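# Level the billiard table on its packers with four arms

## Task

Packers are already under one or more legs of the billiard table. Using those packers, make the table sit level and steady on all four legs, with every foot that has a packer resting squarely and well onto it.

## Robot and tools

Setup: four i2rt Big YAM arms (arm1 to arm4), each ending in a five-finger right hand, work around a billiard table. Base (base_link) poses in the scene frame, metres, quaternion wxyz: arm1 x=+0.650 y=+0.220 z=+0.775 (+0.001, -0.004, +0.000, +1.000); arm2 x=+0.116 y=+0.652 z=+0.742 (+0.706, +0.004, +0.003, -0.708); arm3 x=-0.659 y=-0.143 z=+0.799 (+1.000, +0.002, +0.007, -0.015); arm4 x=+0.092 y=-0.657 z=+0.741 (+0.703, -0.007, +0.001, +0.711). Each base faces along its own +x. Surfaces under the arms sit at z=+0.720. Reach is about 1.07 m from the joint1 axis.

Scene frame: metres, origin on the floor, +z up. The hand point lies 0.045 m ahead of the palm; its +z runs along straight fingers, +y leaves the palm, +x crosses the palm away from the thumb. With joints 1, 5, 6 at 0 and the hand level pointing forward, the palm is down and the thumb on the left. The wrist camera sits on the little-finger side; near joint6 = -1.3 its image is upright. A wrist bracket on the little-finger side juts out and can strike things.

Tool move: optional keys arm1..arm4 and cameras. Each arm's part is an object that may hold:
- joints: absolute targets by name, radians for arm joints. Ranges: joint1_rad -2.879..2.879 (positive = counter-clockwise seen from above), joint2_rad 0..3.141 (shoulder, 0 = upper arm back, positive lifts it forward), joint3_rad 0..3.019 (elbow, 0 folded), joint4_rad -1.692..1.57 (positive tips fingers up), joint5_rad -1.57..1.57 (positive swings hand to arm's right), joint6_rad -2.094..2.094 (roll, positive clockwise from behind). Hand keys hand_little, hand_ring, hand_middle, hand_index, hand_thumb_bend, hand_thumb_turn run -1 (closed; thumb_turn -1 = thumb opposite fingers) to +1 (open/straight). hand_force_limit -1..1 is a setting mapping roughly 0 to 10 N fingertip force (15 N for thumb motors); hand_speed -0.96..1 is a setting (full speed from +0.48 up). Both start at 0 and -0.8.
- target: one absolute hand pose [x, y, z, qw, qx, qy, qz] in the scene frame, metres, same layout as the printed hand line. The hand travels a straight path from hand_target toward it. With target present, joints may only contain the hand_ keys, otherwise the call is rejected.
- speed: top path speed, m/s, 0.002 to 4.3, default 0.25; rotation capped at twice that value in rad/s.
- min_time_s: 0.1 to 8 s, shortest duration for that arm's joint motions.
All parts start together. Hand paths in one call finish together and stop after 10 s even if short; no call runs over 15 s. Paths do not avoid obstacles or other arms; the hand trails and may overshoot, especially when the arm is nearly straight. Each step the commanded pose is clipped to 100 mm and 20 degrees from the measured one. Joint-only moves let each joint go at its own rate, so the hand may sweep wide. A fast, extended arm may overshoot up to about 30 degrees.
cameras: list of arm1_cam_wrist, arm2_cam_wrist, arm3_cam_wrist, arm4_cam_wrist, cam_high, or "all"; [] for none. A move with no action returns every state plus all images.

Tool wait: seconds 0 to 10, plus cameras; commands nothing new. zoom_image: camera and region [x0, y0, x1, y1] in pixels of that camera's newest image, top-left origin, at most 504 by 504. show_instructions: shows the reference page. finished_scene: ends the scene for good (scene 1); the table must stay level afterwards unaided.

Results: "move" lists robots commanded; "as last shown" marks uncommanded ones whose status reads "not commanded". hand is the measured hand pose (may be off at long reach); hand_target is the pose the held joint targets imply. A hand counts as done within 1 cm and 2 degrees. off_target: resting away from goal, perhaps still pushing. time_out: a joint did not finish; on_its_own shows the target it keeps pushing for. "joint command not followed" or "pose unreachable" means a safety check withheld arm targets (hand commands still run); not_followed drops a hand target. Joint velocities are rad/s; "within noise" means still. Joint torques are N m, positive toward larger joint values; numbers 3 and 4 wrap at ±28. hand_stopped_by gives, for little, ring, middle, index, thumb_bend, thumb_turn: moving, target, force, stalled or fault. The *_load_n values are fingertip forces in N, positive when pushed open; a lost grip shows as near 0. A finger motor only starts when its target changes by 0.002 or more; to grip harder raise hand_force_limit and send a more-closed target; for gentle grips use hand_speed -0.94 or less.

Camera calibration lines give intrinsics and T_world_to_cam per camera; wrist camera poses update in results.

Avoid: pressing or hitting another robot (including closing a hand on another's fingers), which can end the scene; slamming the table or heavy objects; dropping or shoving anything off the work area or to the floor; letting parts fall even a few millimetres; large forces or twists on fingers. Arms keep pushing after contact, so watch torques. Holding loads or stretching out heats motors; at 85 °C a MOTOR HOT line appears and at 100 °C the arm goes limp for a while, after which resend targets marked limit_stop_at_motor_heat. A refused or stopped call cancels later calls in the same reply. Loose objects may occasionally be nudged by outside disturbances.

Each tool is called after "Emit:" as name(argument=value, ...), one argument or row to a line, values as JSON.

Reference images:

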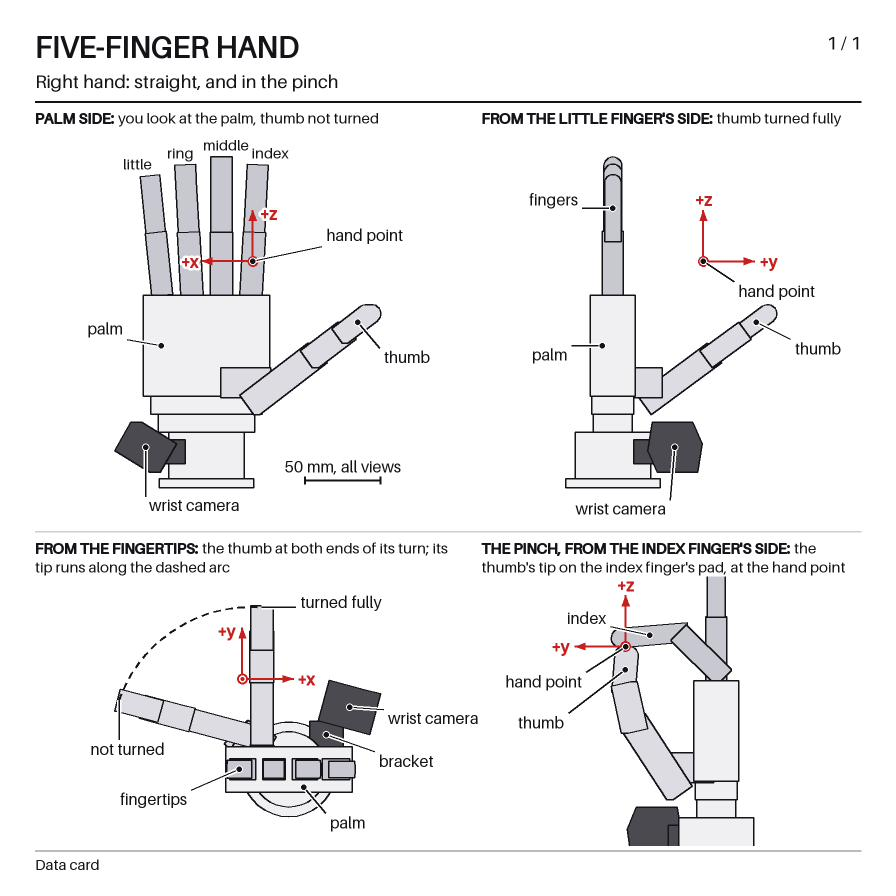

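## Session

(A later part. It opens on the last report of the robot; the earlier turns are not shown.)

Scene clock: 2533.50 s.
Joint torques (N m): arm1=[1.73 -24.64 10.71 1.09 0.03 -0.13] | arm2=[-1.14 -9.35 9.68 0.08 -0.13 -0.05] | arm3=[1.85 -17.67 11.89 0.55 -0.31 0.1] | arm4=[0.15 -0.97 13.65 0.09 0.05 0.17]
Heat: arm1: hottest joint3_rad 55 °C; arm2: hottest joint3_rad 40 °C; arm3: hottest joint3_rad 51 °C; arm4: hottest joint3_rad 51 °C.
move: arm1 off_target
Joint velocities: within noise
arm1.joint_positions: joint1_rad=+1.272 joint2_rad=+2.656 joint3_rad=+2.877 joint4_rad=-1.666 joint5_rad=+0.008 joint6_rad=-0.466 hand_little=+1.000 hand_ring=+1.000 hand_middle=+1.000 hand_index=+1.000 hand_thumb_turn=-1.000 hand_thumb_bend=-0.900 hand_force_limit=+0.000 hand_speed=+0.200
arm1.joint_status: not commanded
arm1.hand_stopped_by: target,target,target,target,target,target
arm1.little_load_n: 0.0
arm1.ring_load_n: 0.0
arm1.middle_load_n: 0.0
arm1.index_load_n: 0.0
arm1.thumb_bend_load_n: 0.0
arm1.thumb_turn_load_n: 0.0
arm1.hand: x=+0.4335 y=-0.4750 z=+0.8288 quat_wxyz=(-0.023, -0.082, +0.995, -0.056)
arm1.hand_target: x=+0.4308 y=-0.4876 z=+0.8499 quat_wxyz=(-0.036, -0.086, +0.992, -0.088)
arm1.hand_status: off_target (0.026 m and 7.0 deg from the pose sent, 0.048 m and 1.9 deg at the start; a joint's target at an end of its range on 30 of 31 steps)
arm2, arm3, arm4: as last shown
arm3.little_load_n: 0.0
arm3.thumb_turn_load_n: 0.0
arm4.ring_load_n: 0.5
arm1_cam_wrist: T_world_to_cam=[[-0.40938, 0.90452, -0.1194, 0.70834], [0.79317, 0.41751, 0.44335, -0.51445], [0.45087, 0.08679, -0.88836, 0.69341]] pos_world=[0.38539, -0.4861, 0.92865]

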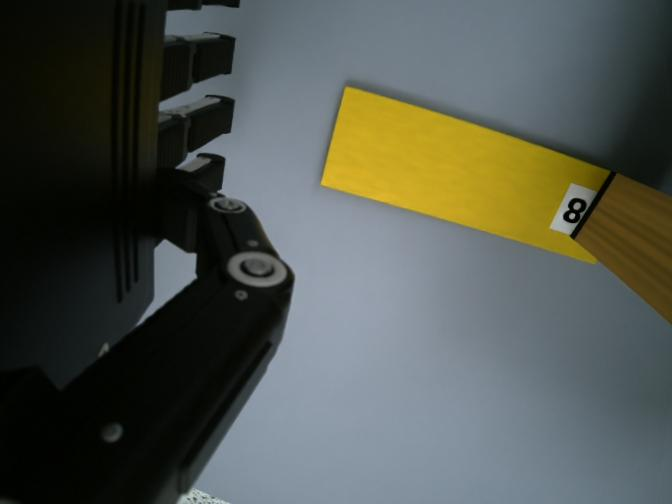

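Emit:
move(
  arm1={"target": [0.436, -0.475, 0.822, 0, -0.0872, 0.9962, 0], "speed": 0.1},
  cameras=["arm1_cam_wrist"],
)

Scene clock: 2538.90 s.
Joint torques (N m): arm1=[1.9 -23.65 10.65 0.32 0.04 -0.11] | arm2=[0.09 -8.94 9.5 0.01 -0.09 -0.07] | arm3=[1.49 -18.02 11.92 0.43 -0.32 0.1] | arm4=[0.09 -2.02 13.67 0.05 0.12 0.14]
Heat: arm1: hottest joint3_rad 55 °C; arm2: hottest joint3_rad 40 °C; arm3: hottest joint3_rad 51 °C; arm4: hottest joint3_rad 51 °C.
move: arm1 off_target
Joint velocities: within noise
arm1.joint_positions: joint1_rad=+1.272 joint2_rad=+2.693 joint3_rad=+2.877 joint4_rad=-1.693 joint5_rad=+0.008 joint6_rad=-0.466 hand_little=+1.000 hand_ring=+1.000 hand_middle=+1.000 hand_index=+1.000 hand_thumb_turn=-1.000 hand_thumb_bend=-0.900 hand_force_limit=+0.000 hand_speed=+0.200
arm1.joint_status: not commanded
arm1.hand_stopped_by: target,target,target,target,target,target
arm1.little_load_n: 0.0
arm1.ring_load_n: 0.0
arm1.middle_load_n: 0.0
arm1.index_load_n: 0.0
arm1.thumb_bend_load_n: 0.0
arm1.thumb_turn_load_n: 0.0
arm1.hand: x=+0.4368 y=-0.4648 z=+0.8043 quat_wxyz=(-0.011, -0.082, +0.996, -0.027)
arm1.hand_target: x=+0.4366 y=-0.4731 z=+0.8219 quat_wxyz=(-0.019, -0.087, +0.995, -0.047)
arm1.hand_status: off_target (0.020 m and 3.4 deg from the pose sent, 0.007 m and 7.0 deg at the start; a joint's target at an end of its range on 41 of 44 steps)
arm2, arm3, arm4: as last shown
arm3.index_load_n: 0.5
arm4.ring_load_n: 0.0
arm1_cam_wrist: T_world_to_cam=[[-0.408, 0.91015, -0.07189, 0.66139], [0.7843, 0.38971, 0.4827, -0.55114], [0.46735, 0.14056, -0.87283, 0.6746]] pos_world=[0.38682, -0.48199, 0.9024]

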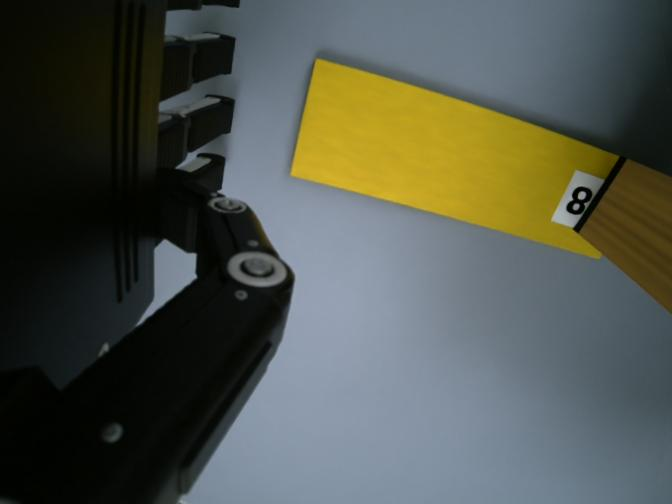

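Emit:
move(
  arm1={"target": [0.438, -0.46, 0.806, 0, -0.0872, 0.9962, 0], "speed": 0.08},
  cameras=["arm1_cam_wrist"],
)

Scene clock: 2541.93 s.
Joint torques (N m): arm1=[1.38 -24.12 6.41 0.29 0.04 -0.15] | arm2=[-0.32 -9.35 9.65 0.03 -0.05 0] | arm3=[1.67 -17.73 11.73 0.57 -0.33 0.11] | arm4=[0.38 -2.14 13.56 0.13 0.15 0.14]
Heat: arm1: hottest joint3_rad 54 °C; arm2: hottest joint3_rad 40 °C; arm3: hottest joint3_rad 51 °C; arm4: hottest joint3_rad 51 °C.
move: arm1 off_target
Joint velocities: within noise
arm1.joint_positions: joint1_rad=+1.272 joint2_rad=+2.693 joint3_rad=+2.863 joint4_rad=-1.696 joint5_rad=+0.008 joint6_rad=-0.466 hand_little=+1.000 hand_ring=+1.000 hand_middle=+1.000 hand_index=+1.000 hand_thumb_turn=-1.000 hand_thumb_bend=-0.900 hand_force_limit=+0.000 hand_speed=+0.200
arm1.joint_status: not commanded
arm1.hand_stopped_by: target,target,target,target,target,target
arm1.little_load_n: 0.0
arm1.ring_load_n: 0.0
arm1.middle_load_n: 0.0
arm1.index_load_n: 0.0
arm1.thumb_bend_load_n: 0.0
arm1.thumb_turn_load_n: 0.0
arm1.hand: x=+0.4379 y=-0.4615 z=+0.7999 quat_wxyz=(-0.008, -0.083, +0.996, -0.019)
arm1.hand_target: x=+0.4382 y=-0.4592 z=+0.8058 quat_wxyz=(-0.007, -0.087, +0.996, -0.018)
arm1.hand_status: off_target (0.006 m and 2.5 deg from the pose sent, 0.005 m and 3.4 deg at the start; a joint's target at an end of its range on 32 of 35 steps)
arm2, arm3, arm4: as last shown
arm3.index_load_n: 0.0
arm1_cam_wrist: T_world_to_cam=[[-0.40775, 0.91115, -0.05956, 0.64893], [0.78189, 0.38211, 0.49259, -0.56151], [0.47158, 0.15429, -0.86822, 0.67052]] pos_world=[0.38743, -0.48017, 0.89741]

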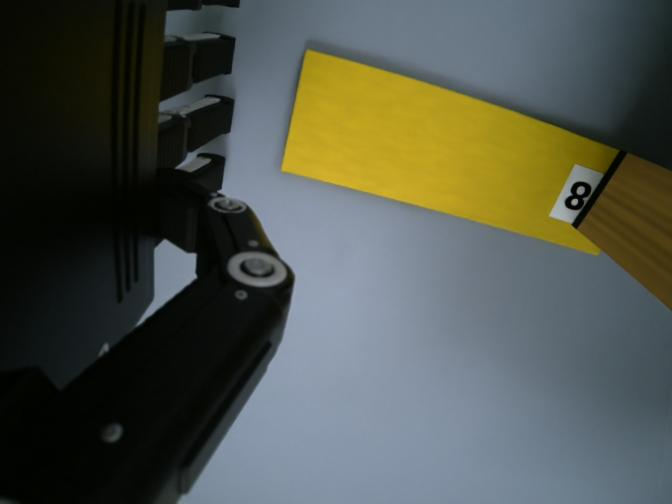

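Emit:
move(
  arm1={"target": [0.436, -0.435, 0.806, 0, -0.0872, 0.9962, 0], "speed": 0.08},
  cameras=["arm1_cam_wrist"],
)

Scene clock: 2544.30 s.
Joint torques (N m): arm1=[0.67 -24.06 5.78 0.69 0.03 -0.22] | arm2=[-0.79 -9.47 9.73 0.25 -0.02 -0.08] | arm3=[1.85 -17.67 11.89 0.46 -0.33 0.11] | arm4=[-0.15 -1.38 13.5 0.09 0.11 0.15]
Heat: arm1: hottest joint3_rad 54 °C; arm2: hottest joint3_rad 40 °C; arm3: hottest joint3_rad 51 °C; arm4: hottest joint3_rad 51 °C.
move: arm1 done
Joint velocities: within noise
arm1.joint_positions: joint1_rad=+1.271 joint2_rad=+2.565 joint3_rad=+2.609 joint4_rad=-1.617 joint5_rad=+0.008 joint6_rad=-0.472 hand_little=+1.000 hand_ring=+1.000 hand_middle=+1.000 hand_index=+1.000 hand_thumb_turn=-1.000 hand_thumb_bend=-0.900 hand_force_limit=+0.000 hand_speed=+0.200
arm1.joint_status: not commanded
arm1.hand_stopped_by: target,target,target,target,target,target
arm1.little_load_n: 0.0
arm1.ring_load_n: 0.0
arm1.middle_load_n: 0.0
arm1.index_load_n: 0.0
arm1.thumb_bend_load_n: 0.0
arm1.thumb_turn_load_n: 0.0
arm1.hand: x=+0.4434 y=-0.4383 z=+0.8014 quat_wxyz=(+0.001, -0.085, +0.996, +0.003)
arm1.hand_target: x=+0.4362 y=-0.4351 z=+0.8060 quat_wxyz=(+0.000, -0.087, +0.996, +0.000)
arm1.hand_status: done (0.009 m and 0.4 deg from the pose sent, 0.027 m and 2.4 deg at the start)
arm2, arm3, arm4: as last shown
arm2.thumb_turn_load_n: 0.5
arm3.thumb_bend_load_n: 0.5
arm1_cam_wrist: T_world_to_cam=[[-0.41201, 0.91087, -0.02382, 0.60331], [0.77306, 0.36328, 0.52001, -0.60171], [0.48231, 0.19584, -0.85383, 0.66757]] pos_world=[0.39175, -0.46168, 0.89725]

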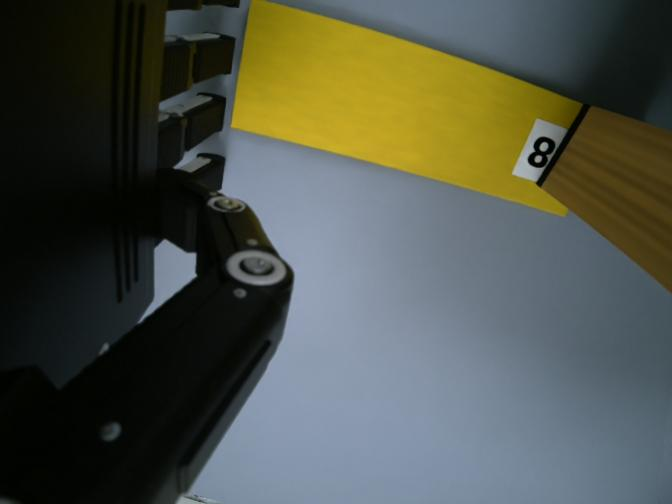

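Emit:
move(
  arm1={"target": [0.432, -0.415, 0.806, 0, -0.0872, 0.9962, 0], "speed": 0.06},
  cameras=["arm1_cam_wrist"],
)

Scene clock: 2547.43 s.
Joint torques (N m): arm1=[-0.15 -23.71 5.39 0.01 0.52 -0.19] | arm2=[-0.15 -9.05 9.58 0.02 -0.09 -0.11] | arm3=[1.67 -17.79 11.85 0.55 -0.32 0.09] | arm4=[0.09 -1.85 13.5 -0.01 0.1 0.16]
Heat: arm1: hottest joint3_rad 53 °C; arm2: hottest joint3_rad 40 °C; arm3: hottest joint3_rad 51 °C; arm4: hottest joint3_rad 52 °C.
move: arm1 off_target
Joint velocities: within noise
arm1.joint_positions: joint1_rad=+1.267 joint2_rad=+2.467 joint3_rad=+2.421 joint4_rad=-1.504 joint5_rad=-0.004 joint6_rad=-0.483 hand_little=+1.000 hand_ring=+1.000 hand_middle=+1.000 hand_index=+1.000 hand_thumb_turn=-1.000 hand_thumb_bend=-0.900 hand_force_limit=+0.000 hand_speed=+0.200
arm1.joint_status: not commanded
arm1.hand_stopped_by: target,target,target,target,target,target
arm1.little_load_n: 0.0
arm1.ring_load_n: 0.0
arm1.middle_load_n: 0.5
arm1.index_load_n: 0.0
arm1.thumb_bend_load_n: 0.0
arm1.thumb_turn_load_n: 0.0
arm1.hand: x=+0.4455 y=-0.4284 z=+0.7998 quat_wxyz=(+0.002, -0.089, +0.996, -0.010)
arm1.hand_target: x=+0.4323 y=-0.4153 z=+0.8059 quat_wxyz=(+0.000, -0.087, +0.996, +0.000)
arm1.hand_status: off_target (0.020 m and 1.2 deg from the pose sent, 0.026 m and 0.4 deg at the start)
arm2, arm3, arm4: as last shown
arm2.thumb_turn_load_n: 0.0
arm3.index_load_n: 0.5
arm3.thumb_bend_load_n: 0.0
arm4.little_load_n: 0.5
arm1_cam_wrist: T_world_to_cam=[[-0.41837, 0.90694, -0.04929, 0.61659], [0.76797, 0.3822, 0.51396, -0.59093], [0.48496, 0.17717, -0.8564, 0.65617]] pos_world=[0.39356, -0.44961, 0.89605]

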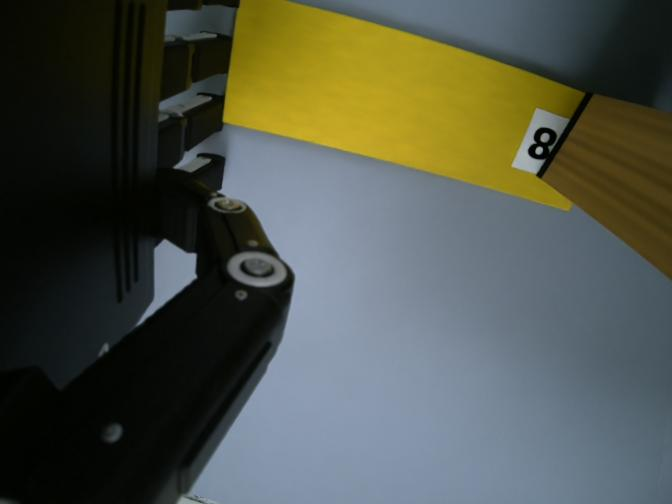

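Emit:
move(
  arm1={"target": [0.424, -0.39, 0.806, 0, -0.0872, 0.9962, 0], "speed": 0.06},
  cameras=["arm1_cam_wrist"],
)

Scene clock: 2551.33 s.
Joint torques (N m): arm1=[-1.9 -23.36 4.85 -0.7 1.39 -0.21] | arm2=[-0.21 -8.88 9.58 0.17 -0.08 -0.1] | arm3=[1.79 -17.79 11.92 0.5 -0.37 0.1] | arm4=[-0.26 -2.49 13.5 0.1 0.12 0.14]
Heat: arm1: hottest joint3_rad 52 °C; arm2: hottest joint3_rad 40 °C; arm3: hottest joint3_rad 51 °C; arm4: hottest joint3_rad 52 °C.
move: arm1 off_target
Joint velocities: within noise
arm1.joint_positions: joint1_rad=+1.267 joint2_rad=+2.383 joint3_rad=+2.265 joint4_rad=-1.408 joint5_rad=-0.026 joint6_rad=-0.504 hand_little=+1.000 hand_ring=+1.000 hand_middle=+1.000 hand_index=+1.000 hand_thumb_turn=-1.000 hand_thumb_bend=-0.900 hand_force_limit=+0.000 hand_speed=+0.200
arm1.joint_status: not commanded
arm1.hand_stopped_by: target,target,target,target,target,target
arm1.little_load_n: 0.0
arm1.ring_load_n: 0.0
arm1.middle_load_n: 1.0
arm1.index_load_n: 0.0
arm1.thumb_bend_load_n: 0.0
arm1.thumb_turn_load_n: 0.0
arm1.hand: x=+0.4519 y=-0.4175 z=+0.7988 quat_wxyz=(+0.007, -0.099, +0.995, -0.026)
arm1.hand_target: x=+0.4252 y=-0.3911 z=+0.8058 quat_wxyz=(+0.001, -0.087, +0.996, +0.000)
arm1.hand_status: off_target (0.040 m and 3.4 deg from the pose sent, 0.044 m and 1.2 deg at the start)
arm2.joint_positions: joint1_rad=-1.496 joint2_rad=+1.468 joint3_rad=+1.628 joint4_rad=-1.689 joint5_rad=-0.012 joint6_rad=+0.090 hand_little=+1.000 hand_ring=+1.000 hand_middle=+1.000 hand_index=+1.000 hand_thumb_turn=-1.000 hand_thumb_bend=-0.900 hand_force_limit=+0.000 hand_speed=+0.200
arm2.joint_status: not commanded
arm2.hand_stopped_by: target,target,fault,target,target,target
arm2.little_load_n: 0.0
arm2.ring_load_n: 0.0
arm2.middle_load_n: 0.0
arm2.index_load_n: -0.5
arm2.thumb_bend_load_n: 0.0
arm2.thumb_turn_load_n: 0.0
arm2.hand: x=-0.2618 y=+0.5832 z=+1.0463 quat_wxyz=(+0.013, -0.713, -0.701, +0.016)
arm2.hand_target: x=-0.2654 y=+0.5830 z=+1.0495 quat_wxyz=(+0.011, -0.710, -0.704, +0.016)
arm2.hand_status: not commanded
arm3.joint_positions: joint1_rad=+0.826 joint2_rad=+2.295 joint3_rad=+2.551 joint4_rad=-1.640 joint5_rad=+0.000 joint6_rad=+0.648 hand_little=-0.700 hand_ring=-0.700 hand_middle=-0.700 hand_index=-0.700 hand_thumb_turn=-1.000 hand_thumb_bend=+0.600 hand_force_limit=+0.000 hand_speed=+0.200
arm3.joint_status: not commanded
arm3.hand_stopped_by: target,target,target,target,target,target
arm3.little_load_n: 0.0
arm3.ring_load_n: 0.0
arm3.middle_load_n: 0.0
arm3.index_load_n: 0.0
arm3.thumb_bend_load_n: 0.0
arm3.thumb_turn_load_n: 0.0
arm3.hand: x=-0.2000 y=+0.4089 z=+0.9914 quat_wxyz=(-0.090, +0.754, -0.651, +0.000)
arm3.hand_target: x=-0.2011 y=+0.4186 z=+0.9898 quat_wxyz=(-0.093, +0.753, -0.652, -0.002)
arm3.hand_status: not commanded
arm4.joint_positions: joint1_rad=-0.892 joint2_rad=+0.984 joint3_rad=+1.060 joint4_rad=-1.672 joint5_rad=-0.018 joint6_rad=+0.687 hand_little=-1.000 hand_ring=-1.000 hand_middle=-0.400 hand_index=+1.000 hand_thumb_turn=-1.000 hand_thumb_bend=+0.600 hand_force_limit=+0.000 hand_speed=+0.200
arm4.joint_status: not commanded
arm4.hand_stopped_by: target,target,target,target,target,target
arm4.little_load_n: 0.0
arm4.ring_load_n: 0.0
arm4.middle_load_n: 0.0
arm4.index_load_n: 0.0
arm4.thumb_bend_load_n: 0.0
arm4.thumb_turn_load_n: 0.0
arm4.hand: x=+0.2146 y=-0.4670 z=+0.9867 quat_wxyz=(+0.013, +0.709, -0.706, -0.003)
arm4.hand_target: x=+0.2198 y=-0.4602 z=+0.9998 quat_wxyz=(+0.000, +0.707, -0.707, +0.000)
arm4.hand_status: not commanded
arm1_cam_wrist: T_world_to_cam=[[-0.43655, 0.89596, -0.08179, 0.63901], [0.7531, 0.41364, 0.51161, -0.57772], [0.49221, 0.16175, -0.85532, 0.63968]] pos_world=[0.39918, -0.43702, 0.89496]

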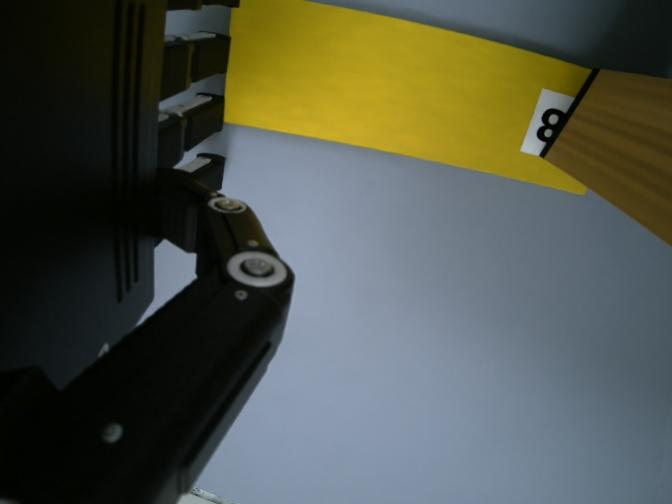

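Emit:
move(
  arm1={"target": [0.425, -0.455, 0.82, 0, -0.0872, 0.9962, 0], "speed": 0.1},
  cameras=["arm1_cam_wrist"],
)

Emit:
move(
  arm1={"target": [0.415, -0.46, 0.81, 0, -0.0872, 0.9962, 0], "speed": 0.1},
  cameras=["arm1_cam_wrist"],
)

Scene clock: 2565.97 s.
Joint torques (N m): arm1=[1.73 -23.24 10.43 0.23 0.13 0.03] | arm2=[-1.08 -8.7 9.78 0.1 -0.09 -0.08] | arm3=[1.67 -17.85 11.95 0.58 -0.31 0.09] | arm4=[0.32 -1.61 13.52 0.27 0.15 0.14]
Heat: arm1: hottest joint3_rad 50 °C; arm2: hottest joint3_rad 40 °C; arm3: hottest joint3_rad 51 °C; arm4: hottest joint3_rad 52 °C.
move: arm1 off_target
Joint velocities: within noise
arm1.joint_positions: joint1_rad=+1.253 joint2_rad=+2.651 joint3_rad=+2.786 joint4_rad=-1.696 joint5_rad=+0.005 joint6_rad=-0.504 hand_little=+1.000 hand_ring=+1.000 hand_middle=+1.000 hand_index=+1.000 hand_thumb_turn=-1.000 hand_thumb_bend=-0.900 hand_force_limit=+0.000 hand_speed=+0.200
arm1.joint_status: not commanded
arm1.hand_stopped_by: target,target,target,target,target,target
arm1.little_load_n: 0.0
arm1.ring_load_n: 0.0
arm1.middle_load_n: 0.0
arm1.index_load_n: 0.0
arm1.thumb_bend_load_n: 0.0
arm1.thumb_turn_load_n: 0.0
arm1.hand: x=+0.4262 y=-0.4450 z=+0.8039 quat_wxyz=(+0.000, -0.092, +0.996, -0.003)
arm1.hand_target: x=+0.4256 y=-0.4536 z=+0.8200 quat_wxyz=(-0.009, -0.087, +0.996, -0.022)
arm1.hand_status: off_target (0.019 m and 0.6 deg from the pose sent, 0.051 m and 3.4 deg at the start; a joint's target at an end of its range on 17 of 36 steps)
arm2, arm3, arm4: as last shown
arm2.index_load_n: 0.0
arm1_cam_wrist: T_world_to_cam=[[-0.42414, 0.90495, -0.03419, 0.61317], [0.76869, 0.37973, 0.5147, -0.57378], [0.47876, 0.19202, -0.85669, 0.68152]] pos_world=[0.37485, -0.46788, 0.90014]

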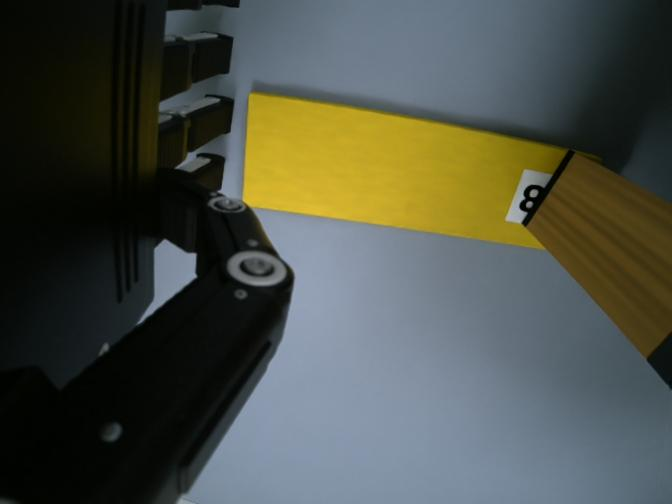

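Scene clock: 2566.93 s.
Joint torques (N m): arm1=[0.91 -22.65 10.69 0.44 0.13 -0.06] | arm2=[-1.14 -9.11 9.39 0.01 -0.11 -0.05] | arm3=[1.73 -17.67 11.92 0.47 -0.32 0.12] | arm4=[0.73 -1.96 13.42 0.08 0.08 0.12]
Heat: arm1: hottest joint3_rad 50 °C; arm2: hottest joint3_rad 40 °C; arm3: hottest joint3_rad 51 °C; arm4: hottest joint3_rad 52 °C.
move: arm1 off_target
Joint velocities: within noise
arm1.joint_positions: joint1_rad=+1.253 joint2_rad=+2.682 joint3_rad=+2.840 joint4_rad=-1.700 joint5_rad=+0.005 joint6_rad=-0.504 hand_little=+1.000 hand_ring=+1.000 hand_middle=+1.000 hand_index=+1.000 hand_thumb_turn=-1.000 hand_thumb_bend=-0.900 hand_force_limit=+0.000 hand_speed=+0.200
arm1.joint_status: not commanded
arm1.hand_stopped_by: target,target,target,target,target,target
arm1.little_load_n: 0.0
arm1.ring_load_n: 0.0
arm1.middle_load_n: -1.0
arm1.index_load_n: 0.0
arm1.thumb_bend_load_n: 0.0
arm1.thumb_turn_load_n: 0.0
arm1.hand: x=+0.4239 y=-0.4519 z=+0.8002 quat_wxyz=(-0.004, -0.092, +0.996, -0.012)
arm1.hand_target: x=+0.4157 y=-0.4584 z=+0.8098 quat_wxyz=(-0.013, -0.087, +0.996, -0.029)
arm1.hand_status: off_target (0.016 m and 1.5 deg from the pose sent, 0.020 m and 0.6 deg at the start; a joint's target at an end of its range on 27 of 29 steps)
arm2, arm3, arm4: as last shown
arm3.ring_load_n: 0.5
arm1_cam_wrist: T_world_to_cam=[[-0.42423, 0.90429, -0.04781, 0.62896], [0.77174, 0.38866, 0.50335, -0.55572], [0.47376, 0.17664, -0.86276, 0.68064]] pos_world=[0.37324, -0.47301, 0.89702]

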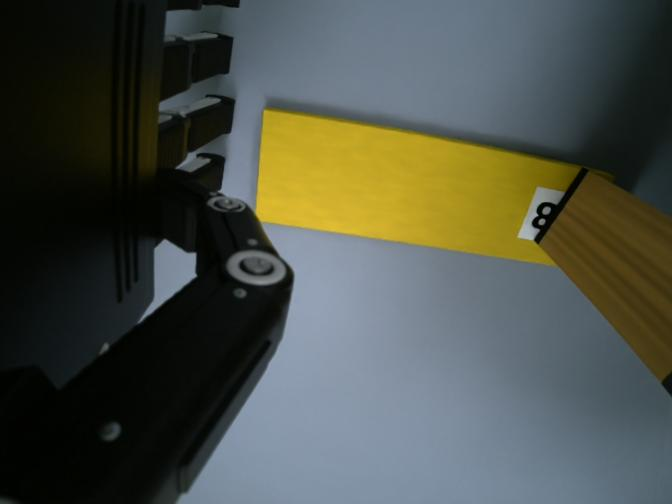

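Emit:
move(
  arm1={"target": [0.43, -0.46, 0.92, 0, -0.0872, 0.9962, 0], "speed": 0.2},
)

Emit:
move(
  arm1={"target": [0.55, -0.44, 1.04, 0, 0.7071, -0.7071, 0], "speed": 0.25},
  cameras=["arm1_cam_wrist"],
)

Emit:
zoom_image(
  camera="arm1_cam_wrist",
  region=[360, 110, 610, 320],
)

Scene clock: 2572.93 s.
Joint torques (N m): arm1=[2.37 -22.65 6.39 0.69 0.14 0.05] | arm2=[-0.21 -9.82 9.4 -0.09 -0.11 -0.09] | arm3=[1.9 -17.73 11.95 0.5 -0.32 0.09] | arm4=[0.03 -2.26 13.76 0.1 0.1 0.13]
Heat: arm1: hottest joint3_rad 51 °C; arm2: hottest joint3_rad 40 °C; arm3: hottest joint3_rad 51 °C; arm4: hottest joint3_rad 52 °C.
move: arm1 off_target
Joint velocities: within noise
arm1.joint_positions: joint1_rad=+1.256 joint2_rad=+2.504 joint3_rad=+2.832 joint4_rad=-1.700 joint5_rad=+0.008 joint6_rad=-0.499 hand_little=+1.000 hand_ring=+1.000 hand_middle=+1.000 hand_index=+1.000 hand_thumb_turn=-1.000 hand_thumb_bend=-0.900 hand_force_limit=+0.000 hand_speed=+0.200
arm1.joint_status: not commanded
arm1.hand_stopped_by: target,target,target,target,target,target
arm1.little_load_n: 0.0
arm1.ring_load_n: 0.0
arm1.middle_load_n: 0.0
arm1.index_load_n: 0.0
arm1.thumb_bend_load_n: 0.0
arm1.thumb_turn_load_n: 0.0
arm1.hand: x=+0.4230 y=-0.4585 z=+0.9208 quat_wxyz=(-0.039, -0.090, +0.991, -0.089)
arm1.hand_target: x=+0.4302 y=-0.4590 z=+0.9195 quat_wxyz=(-0.037, -0.088, +0.992, -0.086)
arm1.hand_status: off_target (0.007 m and 11.2 deg from the pose sent, 0.120 m and 1.5 deg at the start; a joint's target at an end of its range on 43 of 44 steps)
arm2, arm3, arm4: as last shown
arm3.ring_load_n: 0.0
pictures: none

Scene clock: 2576.60 s.
Joint torques (N m): arm1=[1.61 -21.19 6.28 0.68 0.16 -0.2] | arm2=[-0.44 -9.52 9.39 0.08 -0.06 -0.1] | arm3=[2.08 -17.67 11.93 0.47 -0.33 0.11] | arm4=[0.5 -2.67 13.53 0.02 0.07 0.1]
Heat: arm1: hottest joint3_rad 50 °C; arm2: hottest joint3_rad 40 °C; arm3: hottest joint3_rad 51 °C; arm4: hottest joint3_rad 53 °C.
move: arm1 off_target
Joint velocities: within noise
arm1.joint_positions: joint1_rad=+1.522 joint2_rad=+2.147 joint3_rad=+2.440 joint4_rad=-1.700 joint5_rad=+0.024 joint6_rad=-1.626 hand_little=+1.000 hand_ring=+1.000 hand_middle=+1.000 hand_index=+1.000 hand_thumb_turn=-1.000 hand_thumb_bend=-0.900 hand_force_limit=+0.000 hand_speed=+0.200
arm1.joint_status: not commanded
arm1.hand_stopped_by: target,target,target,target,target,target
arm1.little_load_n: 0.0
arm1.ring_load_n: 0.0
arm1.middle_load_n: 0.5
arm1.index_load_n: 0.0
arm1.thumb_bend_load_n: 0.0
arm1.thumb_turn_load_n: 0.0
arm1.hand: x=+0.5478 y=-0.4435 z=+1.0272 quat_wxyz=(-0.066, -0.706, +0.704, -0.048)
arm1.hand_target: x=+0.5499 y=-0.4394 z=+1.0393 quat_wxyz=(-0.071, -0.712, +0.697, -0.051)
arm1.hand_status: off_target (0.013 m and 9.3 deg from the pose sent, 0.175 m and 80.3 deg at the start; a joint's target at an end of its range on 110 of 110 steps)
arm2, arm3, arm4: as last shown
arm2.middle_load_n: -0.5
arm3.index_load_n: 0.5
arm1_cam_wrist: T_world_to_cam=[[-0.96669, -0.25331, 0.03659, 0.38188], [-0.22034, 0.89643, 0.38452, 0.12184], [-0.13021, 0.36365, -0.92239, 1.29141]] pos_world=[0.56416, -0.48211, 1.13037]

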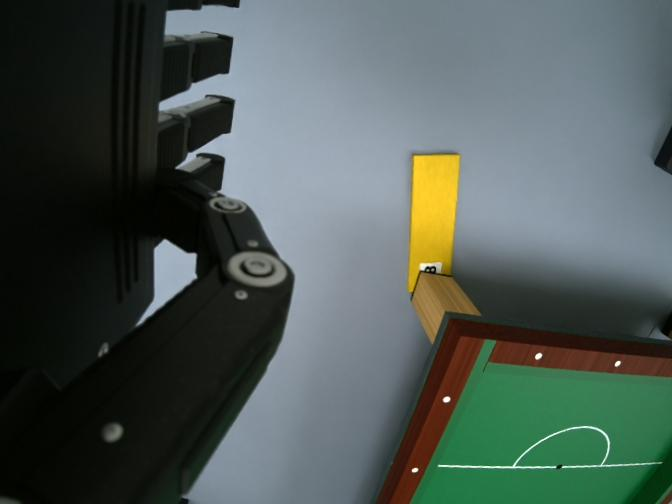

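Scaled by 2.016 from the camera's image (finer frame: 960x720).

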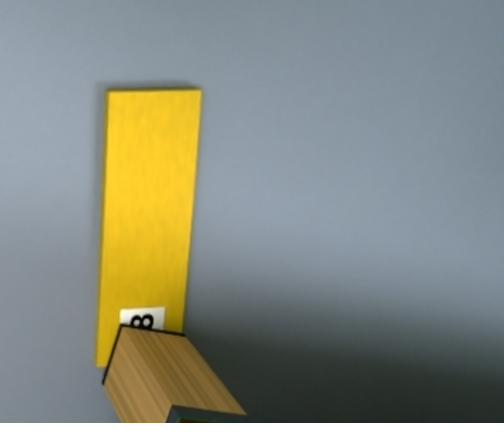

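Emit:
move(
  arm1={"target": [0.46, -0.43, 0.87, 0, 0.7071, -0.7071, 0], "speed": 0.2},
  cameras=["arm1_cam_wrist"],
)

Scene clock: 2588.17 s.
Joint torques (N m): arm1=[1.9 -21.3 6.94 0.85 0.04 -0.18] | arm2=[-0.38 -8.82 9.55 0.21 -0.1 -0.13] | arm3=[1.44 -17.61 11.78 0.53 -0.36 0.09] | arm4=[0.56 -1.96 13.59 0.13 0.1 0.15]
Heat: arm1: hottest joint3_rad 50 °C; arm2: hottest joint3_rad 40 °C; arm3: hottest joint3_rad 51 °C; arm4: hottest joint3_rad 53 °C.
move: arm1 off_target
Joint velocities: within noise
arm1.joint_positions: joint1_rad=+1.389 joint2_rad=+2.260 joint3_rad=+2.189 joint4_rad=-1.526 joint5_rad=+0.009 joint6_rad=-1.742 hand_little=+1.000 hand_ring=+1.000 hand_middle=+1.000 hand_index=+1.000 hand_thumb_turn=-1.000 hand_thumb_bend=-0.900 hand_force_limit=+0.000 hand_speed=+0.200
arm1.joint_status: not commanded
arm1.hand_stopped_by: target,target,target,target,target,target
arm1.little_load_n: 0.0
arm1.ring_load_n: 0.0
arm1.middle_load_n: 0.0
arm1.index_load_n: 0.0
arm1.thumb_bend_load_n: 0.0
arm1.thumb_turn_load_n: 0.0
arm1.hand: x=+0.4623 y=-0.4260 z=+0.8584 quat_wxyz=(+0.011, -0.703, +0.711, +0.009)
arm1.hand_target: x=+0.4601 y=-0.4299 z=+0.8701 quat_wxyz=(+0.000, -0.707, +0.707, +0.000)
arm1.hand_status: off_target (0.012 m and 1.8 deg from the pose sent, 0.181 m and 9.3 deg at the start)
arm2, arm3, arm4: as last shown
arm2.middle_load_n: 0.0
arm1_cam_wrist: T_world_to_cam=[[-0.97024, -0.239, -0.03879, 0.38227], [-0.2216, 0.81194, 0.54005, -0.01663], [-0.09758, 0.53257, -0.84074, 1.10509]] pos_world=[0.47504, -0.48368, 0.9529]

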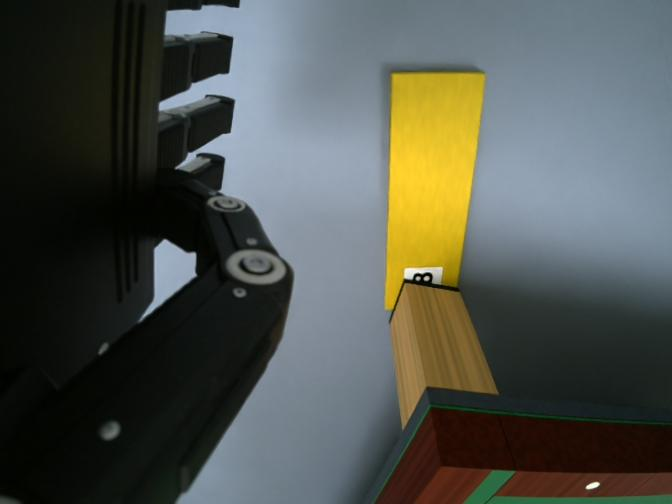

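Emit:
move(
  arm1={"target": [0.445, -0.43, 0.812, 0, 0.7071, -0.7071, 0], "speed": 0.12},
  cameras=["arm1_cam_wrist"],
)

Scene clock: 2597.47 s.
Joint torques (N m): arm1=[1.14 -21.13 6.45 0.9 -0.01 -0.2] | arm2=[-1.26 -9.29 9.78 0.03 -0.05 -0.07] | arm3=[2.14 -17.9 11.92 0.5 -0.36 0.12] | arm4=[0.44 -2.08 13.55 0.24 0.08 0.11]
Heat: arm1: hottest joint3_rad 49 °C; arm2: hottest joint3_rad 40 °C; arm3: hottest joint3_rad 51 °C; arm4: hottest joint3_rad 53 °C.
move: arm1 done
Joint velocities: within noise
arm1.joint_positions: joint1_rad=+1.371 joint2_rad=+2.281 joint3_rad=+2.102 joint4_rad=-1.401 joint5_rad=+0.009 joint6_rad=-1.764 hand_little=+1.000 hand_ring=+1.000 hand_middle=+1.000 hand_index=+1.000 hand_thumb_turn=-1.000 hand_thumb_bend=-0.900 hand_force_limit=+0.000 hand_speed=+0.200
arm1.joint_status: not commanded
arm1.hand_stopped_by: target,target,target,target,target,target
arm1.little_load_n: 0.0
arm1.ring_load_n: -0.5
arm1.middle_load_n: 0.0
arm1.index_load_n: 0.0
arm1.thumb_bend_load_n: 0.0
arm1.thumb_turn_load_n: 0.0
arm1.hand: x=+0.4490 y=-0.4284 z=+0.8113 quat_wxyz=(+0.004, -0.704, +0.710, +0.004)
arm1.hand_target: x=+0.4449 y=-0.4299 z=+0.8121 quat_wxyz=(+0.000, -0.707, +0.707, +0.000)
arm1.hand_status: done (0.004 m and 0.8 deg from the pose sent, 0.050 m and 1.8 deg at the start)
arm2, arm3, arm4: as last shown
arm3.index_load_n: 0.0
arm4.index_load_n: -0.5
arm1_cam_wrist: T_world_to_cam=[[-0.96954, -0.24289, -0.03151, 0.35911], [-0.22271, 0.82073, 0.52612, 0.02327], [-0.10193, 0.51711, -0.84983, 1.06809]] pos_world=[0.46222, -0.4842, 0.90676]

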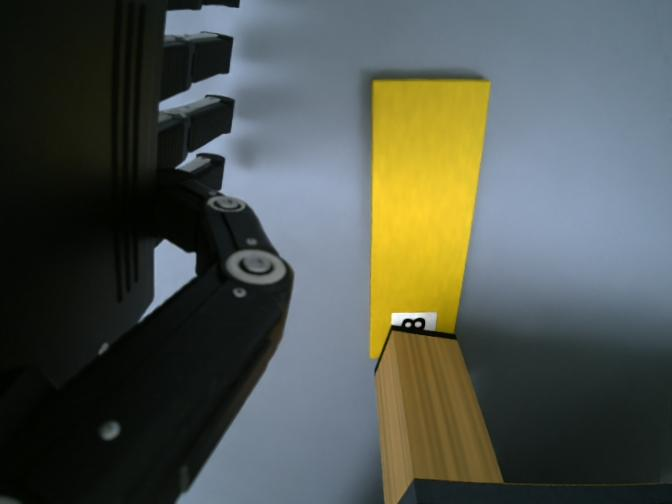

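Emit:
move(
  arm1={"target": [0.405, -0.43, 0.802, 0, 0.7071, -0.7071, 0], "speed": 0.08},
  cameras=["arm1_cam_wrist"],
)

Scene clock: 2600.03 s.
Joint torques (N m): arm1=[1.73 -19.55 9.07 0.73 0.15 -0.15] | arm2=[0.15 -10.11 9.78 0.09 -0.05 -0.1] | arm3=[1.79 -17.96 11.86 0.42 -0.35 0.11] | arm4=[0.62 -1.79 13.48 0.24 0.1 0.17]
Heat: arm1: hottest joint3_rad 49 °C; arm2: hottest joint3_rad 40 °C; arm3: hottest joint3_rad 51 °C; arm4: hottest joint3_rad 53 °C.
move: arm1 off_target
Joint velocities: within noise
arm1.joint_positions: joint1_rad=+1.313 joint2_rad=+2.299 joint3_rad=+2.104 joint4_rad=-1.399 joint5_rad=+0.006 joint6_rad=-1.819 hand_little=+1.000 hand_ring=+1.000 hand_middle=+1.000 hand_index=+1.000 hand_thumb_turn=-1.000 hand_thumb_bend=-0.900 hand_force_limit=+0.000 hand_speed=+0.200
arm1.joint_status: not commanded
arm1.hand_stopped_by: target,target,target,target,target,target
arm1.little_load_n: 0.0
arm1.ring_load_n: 0.0
arm1.middle_load_n: 0.0
arm1.index_load_n: 0.0
arm1.thumb_bend_load_n: 0.0
arm1.thumb_turn_load_n: 0.0
arm1.hand: x=+0.4111 y=-0.4185 z=+0.7994 quat_wxyz=(+0.011, -0.703, +0.711, +0.006)
arm1.hand_target: x=+0.4052 y=-0.4296 z=+0.8020 quat_wxyz=(+0.000, -0.707, +0.707, +0.000)
arm1.hand_status: off_target (0.013 m and 1.6 deg from the pose sent, 0.045 m and 0.8 deg at the start)
arm2, arm3, arm4: as last shown
arm4.middle_load_n: 0.5
arm4.index_load_n: 0.0
arm1_cam_wrist: T_world_to_cam=[[-0.9698, -0.24025, -0.0421, 0.33402], [-0.2249, 0.81402, 0.53552, 0.00359], [-0.09439, 0.52882, -0.84347, 1.04574]] pos_world=[0.42344, -0.47568, 0.89419]

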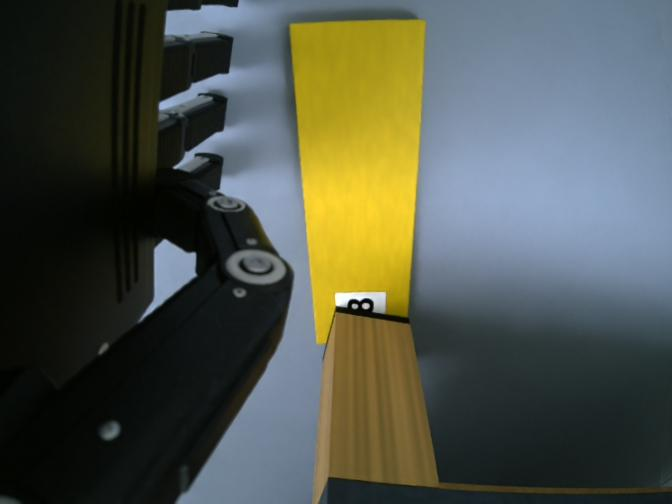

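Emit:
move(
  arm1={"target": [0.375, -0.44, 0.803, 0, 0.7071, -0.7071, 0], "speed": 0.08},
  cameras=["arm1_cam_wrist"],
)

Scene clock: 2603.20 s.
Joint torques (N m): arm1=[-0.09 -19.49 10.32 0.53 0.36 -0.2] | arm2=[-0.26 -8.29 9.48 -0.06 -0.09 -0.11] | arm3=[1.44 -17.44 11.96 0.54 -0.34 0.12] | arm4=[0.21 -1.96 13.67 0.02 0.11 0.12]
Heat: arm1: hottest joint3_rad 49 °C; arm2: hottest joint3_rad 40 °C; arm3: hottest joint3_rad 51 °C; arm4: hottest joint3_rad 53 °C.
move: arm1 off_target
Joint velocities: within noise
arm1.joint_positions: joint1_rad=+1.292 joint2_rad=+2.354 joint3_rad=+2.206 joint4_rad=-1.448 joint5_rad=+0.001 joint6_rad=-1.855 hand_little=+1.000 hand_ring=+1.000 hand_middle=+1.000 hand_index=+1.000 hand_thumb_turn=-1.000 hand_thumb_bend=-0.900 hand_force_limit=+0.000 hand_speed=+0.200
arm1.joint_status: not commanded
arm1.hand_stopped_by: target,target,target,target,target,target
arm1.little_load_n: 0.0
arm1.ring_load_n: 0.0
arm1.middle_load_n: 0.5
arm1.index_load_n: 0.0
arm1.thumb_bend_load_n: 0.0
arm1.thumb_turn_load_n: 0.0
arm1.hand: x=+0.3934 y=-0.4302 z=+0.7996 quat_wxyz=(+0.014, -0.708, +0.706, +0.004)
arm1.hand_target: x=+0.3752 y=-0.4389 z=+0.8031 quat_wxyz=(-0.001, -0.707, +0.707, +0.000)
arm1.hand_status: off_target (0.021 m and 1.7 deg from the pose sent, 0.042 m and 1.6 deg at the start)
arm2.joint_positions: joint1_rad=-1.496 joint2_rad=+1.468 joint3_rad=+1.628 joint4_rad=-1.689 joint5_rad=-0.012 joint6_rad=+0.090 hand_little=+1.000 hand_ring=+1.000 hand_middle=+1.000 hand_index=+1.000 hand_thumb_turn=-1.000 hand_thumb_bend=-0.900 hand_force_limit=+0.000 hand_speed=+0.200
arm2.joint_status: not commanded
arm2.hand_stopped_by: target,target,fault,target,target,target
arm2.little_load_n: 0.0
arm2.ring_load_n: 0.0
arm2.middle_load_n: 0.0
arm2.index_load_n: 0.0
arm2.thumb_bend_load_n: 0.0
arm2.thumb_turn_load_n: 0.0
arm2.hand: x=-0.2618 y=+0.5832 z=+1.0463 quat_wxyz=(+0.013, -0.713, -0.701, +0.016)
arm2.hand_target: x=-0.2654 y=+0.5830 z=+1.0495 quat_wxyz=(+0.011, -0.710, -0.704, +0.016)
arm2.hand_status: not commanded
arm3.joint_positions: joint1_rad=+0.826 joint2_rad=+2.295 joint3_rad=+2.551 joint4_rad=-1.640 joint5_rad=+0.000 joint6_rad=+0.648 hand_little=-0.700 hand_ring=-0.700 hand_middle=-0.700 hand_index=-0.700 hand_thumb_turn=-1.000 hand_thumb_bend=+0.600 hand_force_limit=+0.000 hand_speed=+0.200
arm3.joint_status: not commanded
arm3.hand_stopped_by: target,target,target,target,target,target
arm3.little_load_n: 0.0
arm3.ring_load_n: 0.0
arm3.middle_load_n: 0.0
arm3.index_load_n: 0.0
arm3.thumb_bend_load_n: 0.0
arm3.thumb_turn_load_n: 0.0
arm3.hand: x=-0.2000 y=+0.4089 z=+0.9914 quat_wxyz=(-0.090, +0.754, -0.651, +0.000)
arm3.hand_target: x=-0.2011 y=+0.4186 z=+0.9898 quat_wxyz=(-0.093, +0.753, -0.652, -0.002)
arm3.hand_status: not commanded
arm4.joint_positions: joint1_rad=-0.892 joint2_rad=+0.984 joint3_rad=+1.060 joint4_rad=-1.672 joint5_rad=-0.018 joint6_rad=+0.687 hand_little=-1.000 hand_ring=-1.000 hand_middle=-0.400 hand_index=+1.000 hand_thumb_turn=-1.000 hand_thumb_bend=+0.600 hand_force_limit=+0.000 hand_speed=+0.200
arm4.joint_status: not commanded
arm4.hand_stopped_by: target,target,target,target,target,target
arm4.little_load_n: 0.0
arm4.ring_load_n: 0.0
arm4.middle_load_n: 0.5
arm4.index_load_n: 0.0
arm4.thumb_bend_load_n: 0.0
arm4.thumb_turn_load_n: 0.0
arm4.hand: x=+0.2146 y=-0.4670 z=+0.9867 quat_wxyz=(+0.013, +0.709, -0.706, -0.003)
arm4.hand_target: x=+0.2198 y=-0.4602 z=+0.9998 quat_wxyz=(+0.000, +0.707, -0.707, +0.000)
arm4.hand_status: not commanded
arm1_cam_wrist: T_world_to_cam=[[-0.96589, -0.25442, -0.04827, 0.31137], [-0.24015, 0.81028, 0.53458, 0.01422], [-0.0969, 0.52793, -0.84374, 1.05123]] pos_world=[0.40602, -0.48728, 0.89439]

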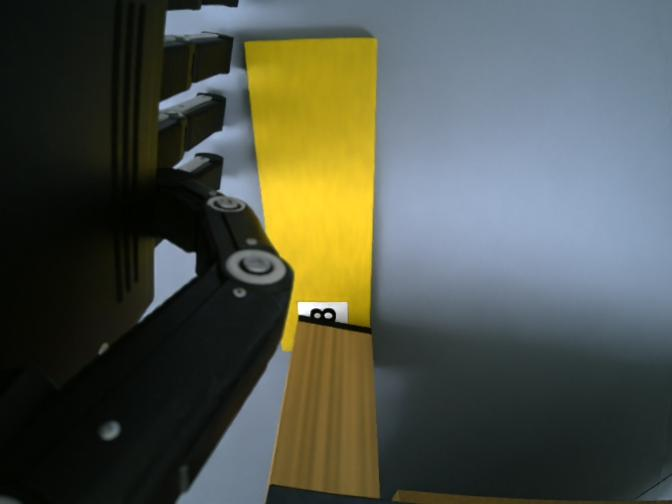

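Emit:
move(
  arm1={"target": [0.355, -0.445, 0.803, 0, 0.7071, -0.7071, 0], "speed": 0.08},
  cameras=["arm1_cam_wrist"],
)

Scene clock: 2605.83 s.
Joint torques (N m): arm1=[-0.97 -19.66 10.48 0.72 0.54 -0.18] | arm2=[-1.08 -9.64 9.8 -0.06 -0.04 -0.12] | arm3=[1.67 -17.73 11.9 0.44 -0.31 0.09] | arm4=[0.15 -2.08 13.44 0.29 0.09 0.11]
Heat: arm1: hottest joint3_rad 50 °C; arm2: hottest joint3_rad 40 °C; arm3: hottest joint3_rad 51 °C; arm4: hottest joint3_rad 53 °C.
move: arm1 off_target
Joint velocities: within noise
arm1.joint_positions: joint1_rad=+1.278 joint2_rad=+2.396 joint3_rad=+2.284 joint4_rad=-1.490 joint5_rad=-0.004 joint6_rad=-1.881 hand_little=+1.000 hand_ring=+1.000 hand_middle=+1.000 hand_index=+1.000 hand_thumb_turn=-1.000 hand_thumb_bend=-0.900 hand_force_limit=+0.000 hand_speed=+0.200
arm1.joint_status: not commanded
arm1.hand_stopped_by: target,target,target,target,target,target
arm1.little_load_n: 0.0
arm1.ring_load_n: 0.5
arm1.middle_load_n: 0.5
arm1.index_load_n: 0.0
arm1.thumb_bend_load_n: 0.0
arm1.thumb_turn_load_n: 0.0
arm1.hand: x=+0.3818 y=-0.4371 z=+0.7996 quat_wxyz=(+0.018, -0.713, +0.701, +0.003)
arm1.hand_target: x=+0.3555 y=-0.4435 z=+0.8033 quat_wxyz=(-0.001, -0.707, +0.707, +0.000)
arm1.hand_status: off_target (0.028 m and 2.2 deg from the pose sent, 0.041 m and 1.6 deg at the start)
arm2, arm3, arm4: as last shown
arm3.little_load_n: 0.5
arm4.middle_load_n: 0.0
arm1_cam_wrist: T_world_to_cam=[[-0.96239, -0.26589, -0.05568, 0.29799], [-0.25343, 0.80495, 0.5365, 0.01827], [-0.09783, 0.53044, -0.84206, 1.05385]] pos_world=[0.39451, -0.49447, 0.8942]

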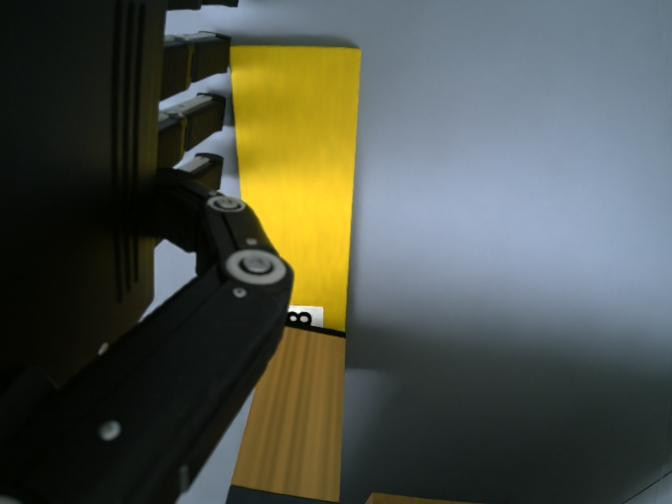

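Emit:
move(
  arm1={"target": [0.335, -0.445, 0.803, 0, 0.7071, -0.7071, 0], "speed": 0.08},
  cameras=["arm1_cam_wrist"],
)

Scene clock: 2616.77 s.
Joint torques (N m): arm1=[-1.08 -20.25 10.29 0.4 0.65 -0.17] | arm2=[-0.38 -9.17 9.68 -0.02 -0.1 -0.12] | arm3=[1.73 -17.96 11.95 0.44 -0.34 0.11] | arm4=[0.15 -1.38 13.6 0.17 0.12 0.14]
Heat: arm1: hottest joint3_rad 51 °C; arm2: hottest joint3_rad 40 °C; arm3: hottest joint3_rad 51 °C; arm4: hottest joint3_rad 53 °C.
move: arm1 off_target
Joint velocities: within noise
arm1.joint_positions: joint1_rad=+1.254 joint2_rad=+2.428 joint3_rad=+2.347 joint4_rad=-1.508 joint5_rad=-0.007 joint6_rad=-1.907 hand_little=+1.000 hand_ring=+1.000 hand_middle=+1.000 hand_index=+1.000 hand_thumb_turn=-1.000 hand_thumb_bend=-0.900 hand_force_limit=+0.000 hand_speed=+0.200
arm1.joint_status: not commanded
arm1.hand_stopped_by: target,target,target,target,target,target
arm1.little_load_n: 0.0
arm1.ring_load_n: 0.0
arm1.middle_load_n: 0.0
arm1.index_load_n: 0.0
arm1.thumb_bend_load_n: 0.0
arm1.thumb_turn_load_n: 0.0
arm1.hand: x=+0.3622 y=-0.4425 z=+0.7996 quat_wxyz=(+0.013, -0.714, +0.700, -0.001)
arm1.hand_target: x=+0.3356 y=-0.4437 z=+0.8032 quat_wxyz=(-0.001, -0.707, +0.707, +0.000)
arm1.hand_status: off_target (0.028 m and 1.8 deg from the pose sent, 0.048 m and 2.2 deg at the start)
arm2, arm3, arm4: as last shown
arm3.little_load_n: 0.0
arm3.index_load_n: 0.5
arm1_cam_wrist: T_world_to_cam=[[-0.96184, -0.26857, -0.05226, 0.27356], [-0.25507, 0.81107, 0.52641, 0.02892], [-0.09899, 0.51966, -0.84862, 1.05572]] pos_world=[0.37501, -0.49859, 0.89498]

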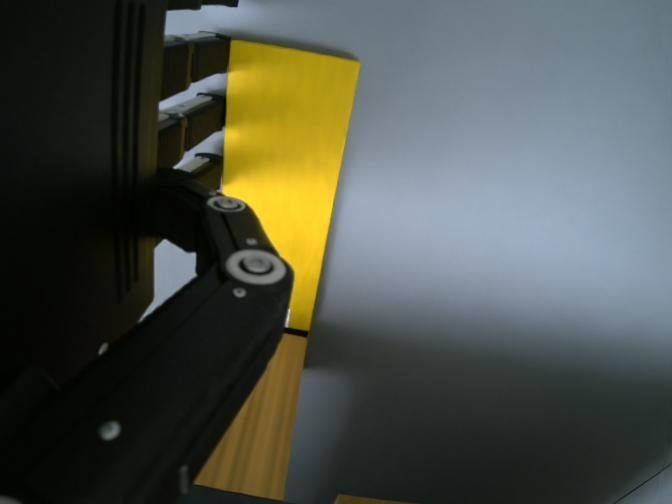

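Emit:
move(
  arm1={"target": [0.42, -0.44, 0.83, 0, 0.7071, -0.7071, 0], "speed": 0.15},
)

Emit:
move(
  arm1={"target": [0.55, -0.44, 1.04, 0, 0.7071, -0.7071, 0], "speed": 0.25},
  cameras=["arm1_cam_wrist"],
)

Emit:
zoom_image(
  camera="arm1_cam_wrist",
  region=[360, 110, 610, 320],
)

Scene clock: 2621.83 s.
Joint torques (N m): arm1=[1.2 -23.36 6.34 0.87 0.14 0.01] | arm2=[-0.91 -9.99 9.61 0.12 -0.12 -0.09] | arm3=[1.67 -17.55 11.93 0.42 -0.33 0.12] | arm4=[-0.26 -2.49 13.61 0.17 0.1 0.14]
Heat: arm1: hottest joint3_rad 50 °C; arm2: hottest joint3_rad 40 °C; arm3: hottest joint3_rad 51 °C; arm4: hottest joint3_rad 53 °C.
move: arm1 off_target
Joint velocities: within noise
arm1.joint_positions: joint1_rad=+1.341 joint2_rad=+2.349 joint3_rad=+2.235 joint4_rad=-1.484 joint5_rad=+0.005 joint6_rad=-1.823 hand_little=+1.000 hand_ring=+1.000 hand_middle=+1.000 hand_index=+1.000 hand_thumb_turn=-1.000 hand_thumb_bend=-0.900 hand_force_limit=+0.000 hand_speed=+0.200
arm1.joint_status: not commanded
arm1.hand_stopped_by: target,target,target,target,target,target
arm1.little_load_n: 0.0
arm1.ring_load_n: 0.0
arm1.middle_load_n: 0.0
arm1.index_load_n: 0.0
arm1.thumb_bend_load_n: 0.0
arm1.thumb_turn_load_n: 0.0
arm1.hand: x=+0.4254 y=-0.4396 z=+0.8142 quat_wxyz=(+0.014, -0.714, +0.700, +0.007)
arm1.hand_target: x=+0.4201 y=-0.4400 z=+0.8300 quat_wxyz=(+0.000, -0.707, +0.707, +0.000)
arm1.hand_status: off_target (0.017 m and 2.1 deg from the pose sent, 0.065 m and 1.8 deg at the start)
arm2, arm3, arm4: as last shown
arm3.index_load_n: 0.0
arm4.index_load_n: -0.5
pictures: none

Scene clock: 2623.50 s.
Joint torques (N m): arm1=[1.38 -19.72 10.13 0.44 0.16 0] | arm2=[-1.14 -9.93 9.47 0.01 -0.17 -0.14] | arm3=[1.85 -17.96 11.9 0.44 -0.32 0.12] | arm4=[-0.03 -1.9 13.59 0.2 0.11 0.16]
Heat: arm1: hottest joint3_rad 51 °C; arm2: hottest joint3_rad 40 °C; arm3: hottest joint3_rad 51 °C; arm4: hottest joint3_rad 53 °C.
move: arm1 off_target
Joint velocities: within noise
arm1.joint_positions: joint1_rad=+1.528 joint2_rad=+2.127 joint3_rad=+2.383 joint4_rad=-1.696 joint5_rad=+0.026 joint6_rad=-1.656 hand_little=+1.000 hand_ring=+1.000 hand_middle=+1.000 hand_index=+1.000 hand_thumb_turn=-1.000 hand_thumb_bend=-0.900 hand_force_limit=+0.000 hand_speed=+0.200
arm1.joint_status: not commanded
arm1.hand_stopped_by: target,target,target,target,target,target
arm1.little_load_n: 0.0
arm1.ring_load_n: 0.0
arm1.middle_load_n: 0.0
arm1.index_load_n: 0.0
arm1.thumb_bend_load_n: 0.0
arm1.thumb_turn_load_n: 0.0
arm1.hand: x=+0.5514 y=-0.4353 z=+1.0193 quat_wxyz=(-0.055, -0.719, +0.692, -0.036)
arm1.hand_target: x=+0.5500 y=-0.4387 z=+1.0394 quat_wxyz=(-0.071, -0.712, +0.696, -0.049)
arm1.hand_status: off_target (0.021 m and 7.9 deg from the pose sent, 0.258 m and 2.1 deg at the start; a joint's target at an end of its range on 33 of 50 steps)
arm2, arm3, arm4: as last shown
arm4.index_load_n: 0.0
arm1_cam_wrist: T_world_to_cam=[[-0.95682, -0.28888, 0.03228, 0.37112], [-0.25022, 0.87505, 0.41435, 0.09508], [-0.14794, 0.38838, -0.90955, 1.2891]] pos_world=[0.56959, -0.47665, 1.12112]

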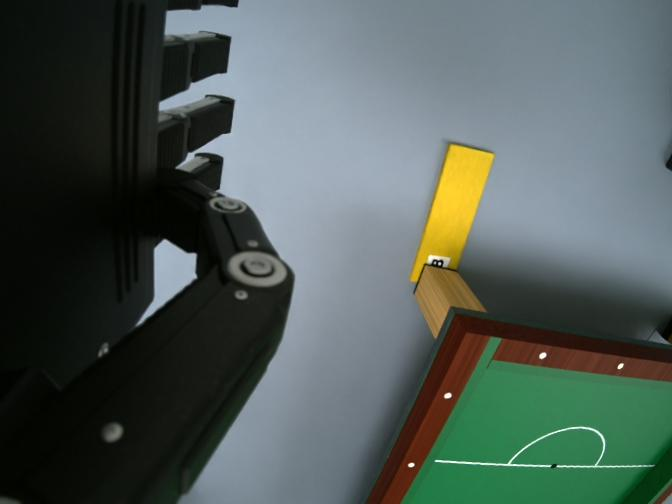

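Scaled by 2.016 from the camera's image (finer frame: 960x720).

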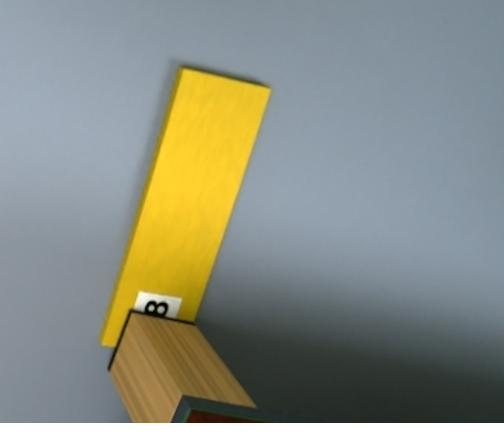

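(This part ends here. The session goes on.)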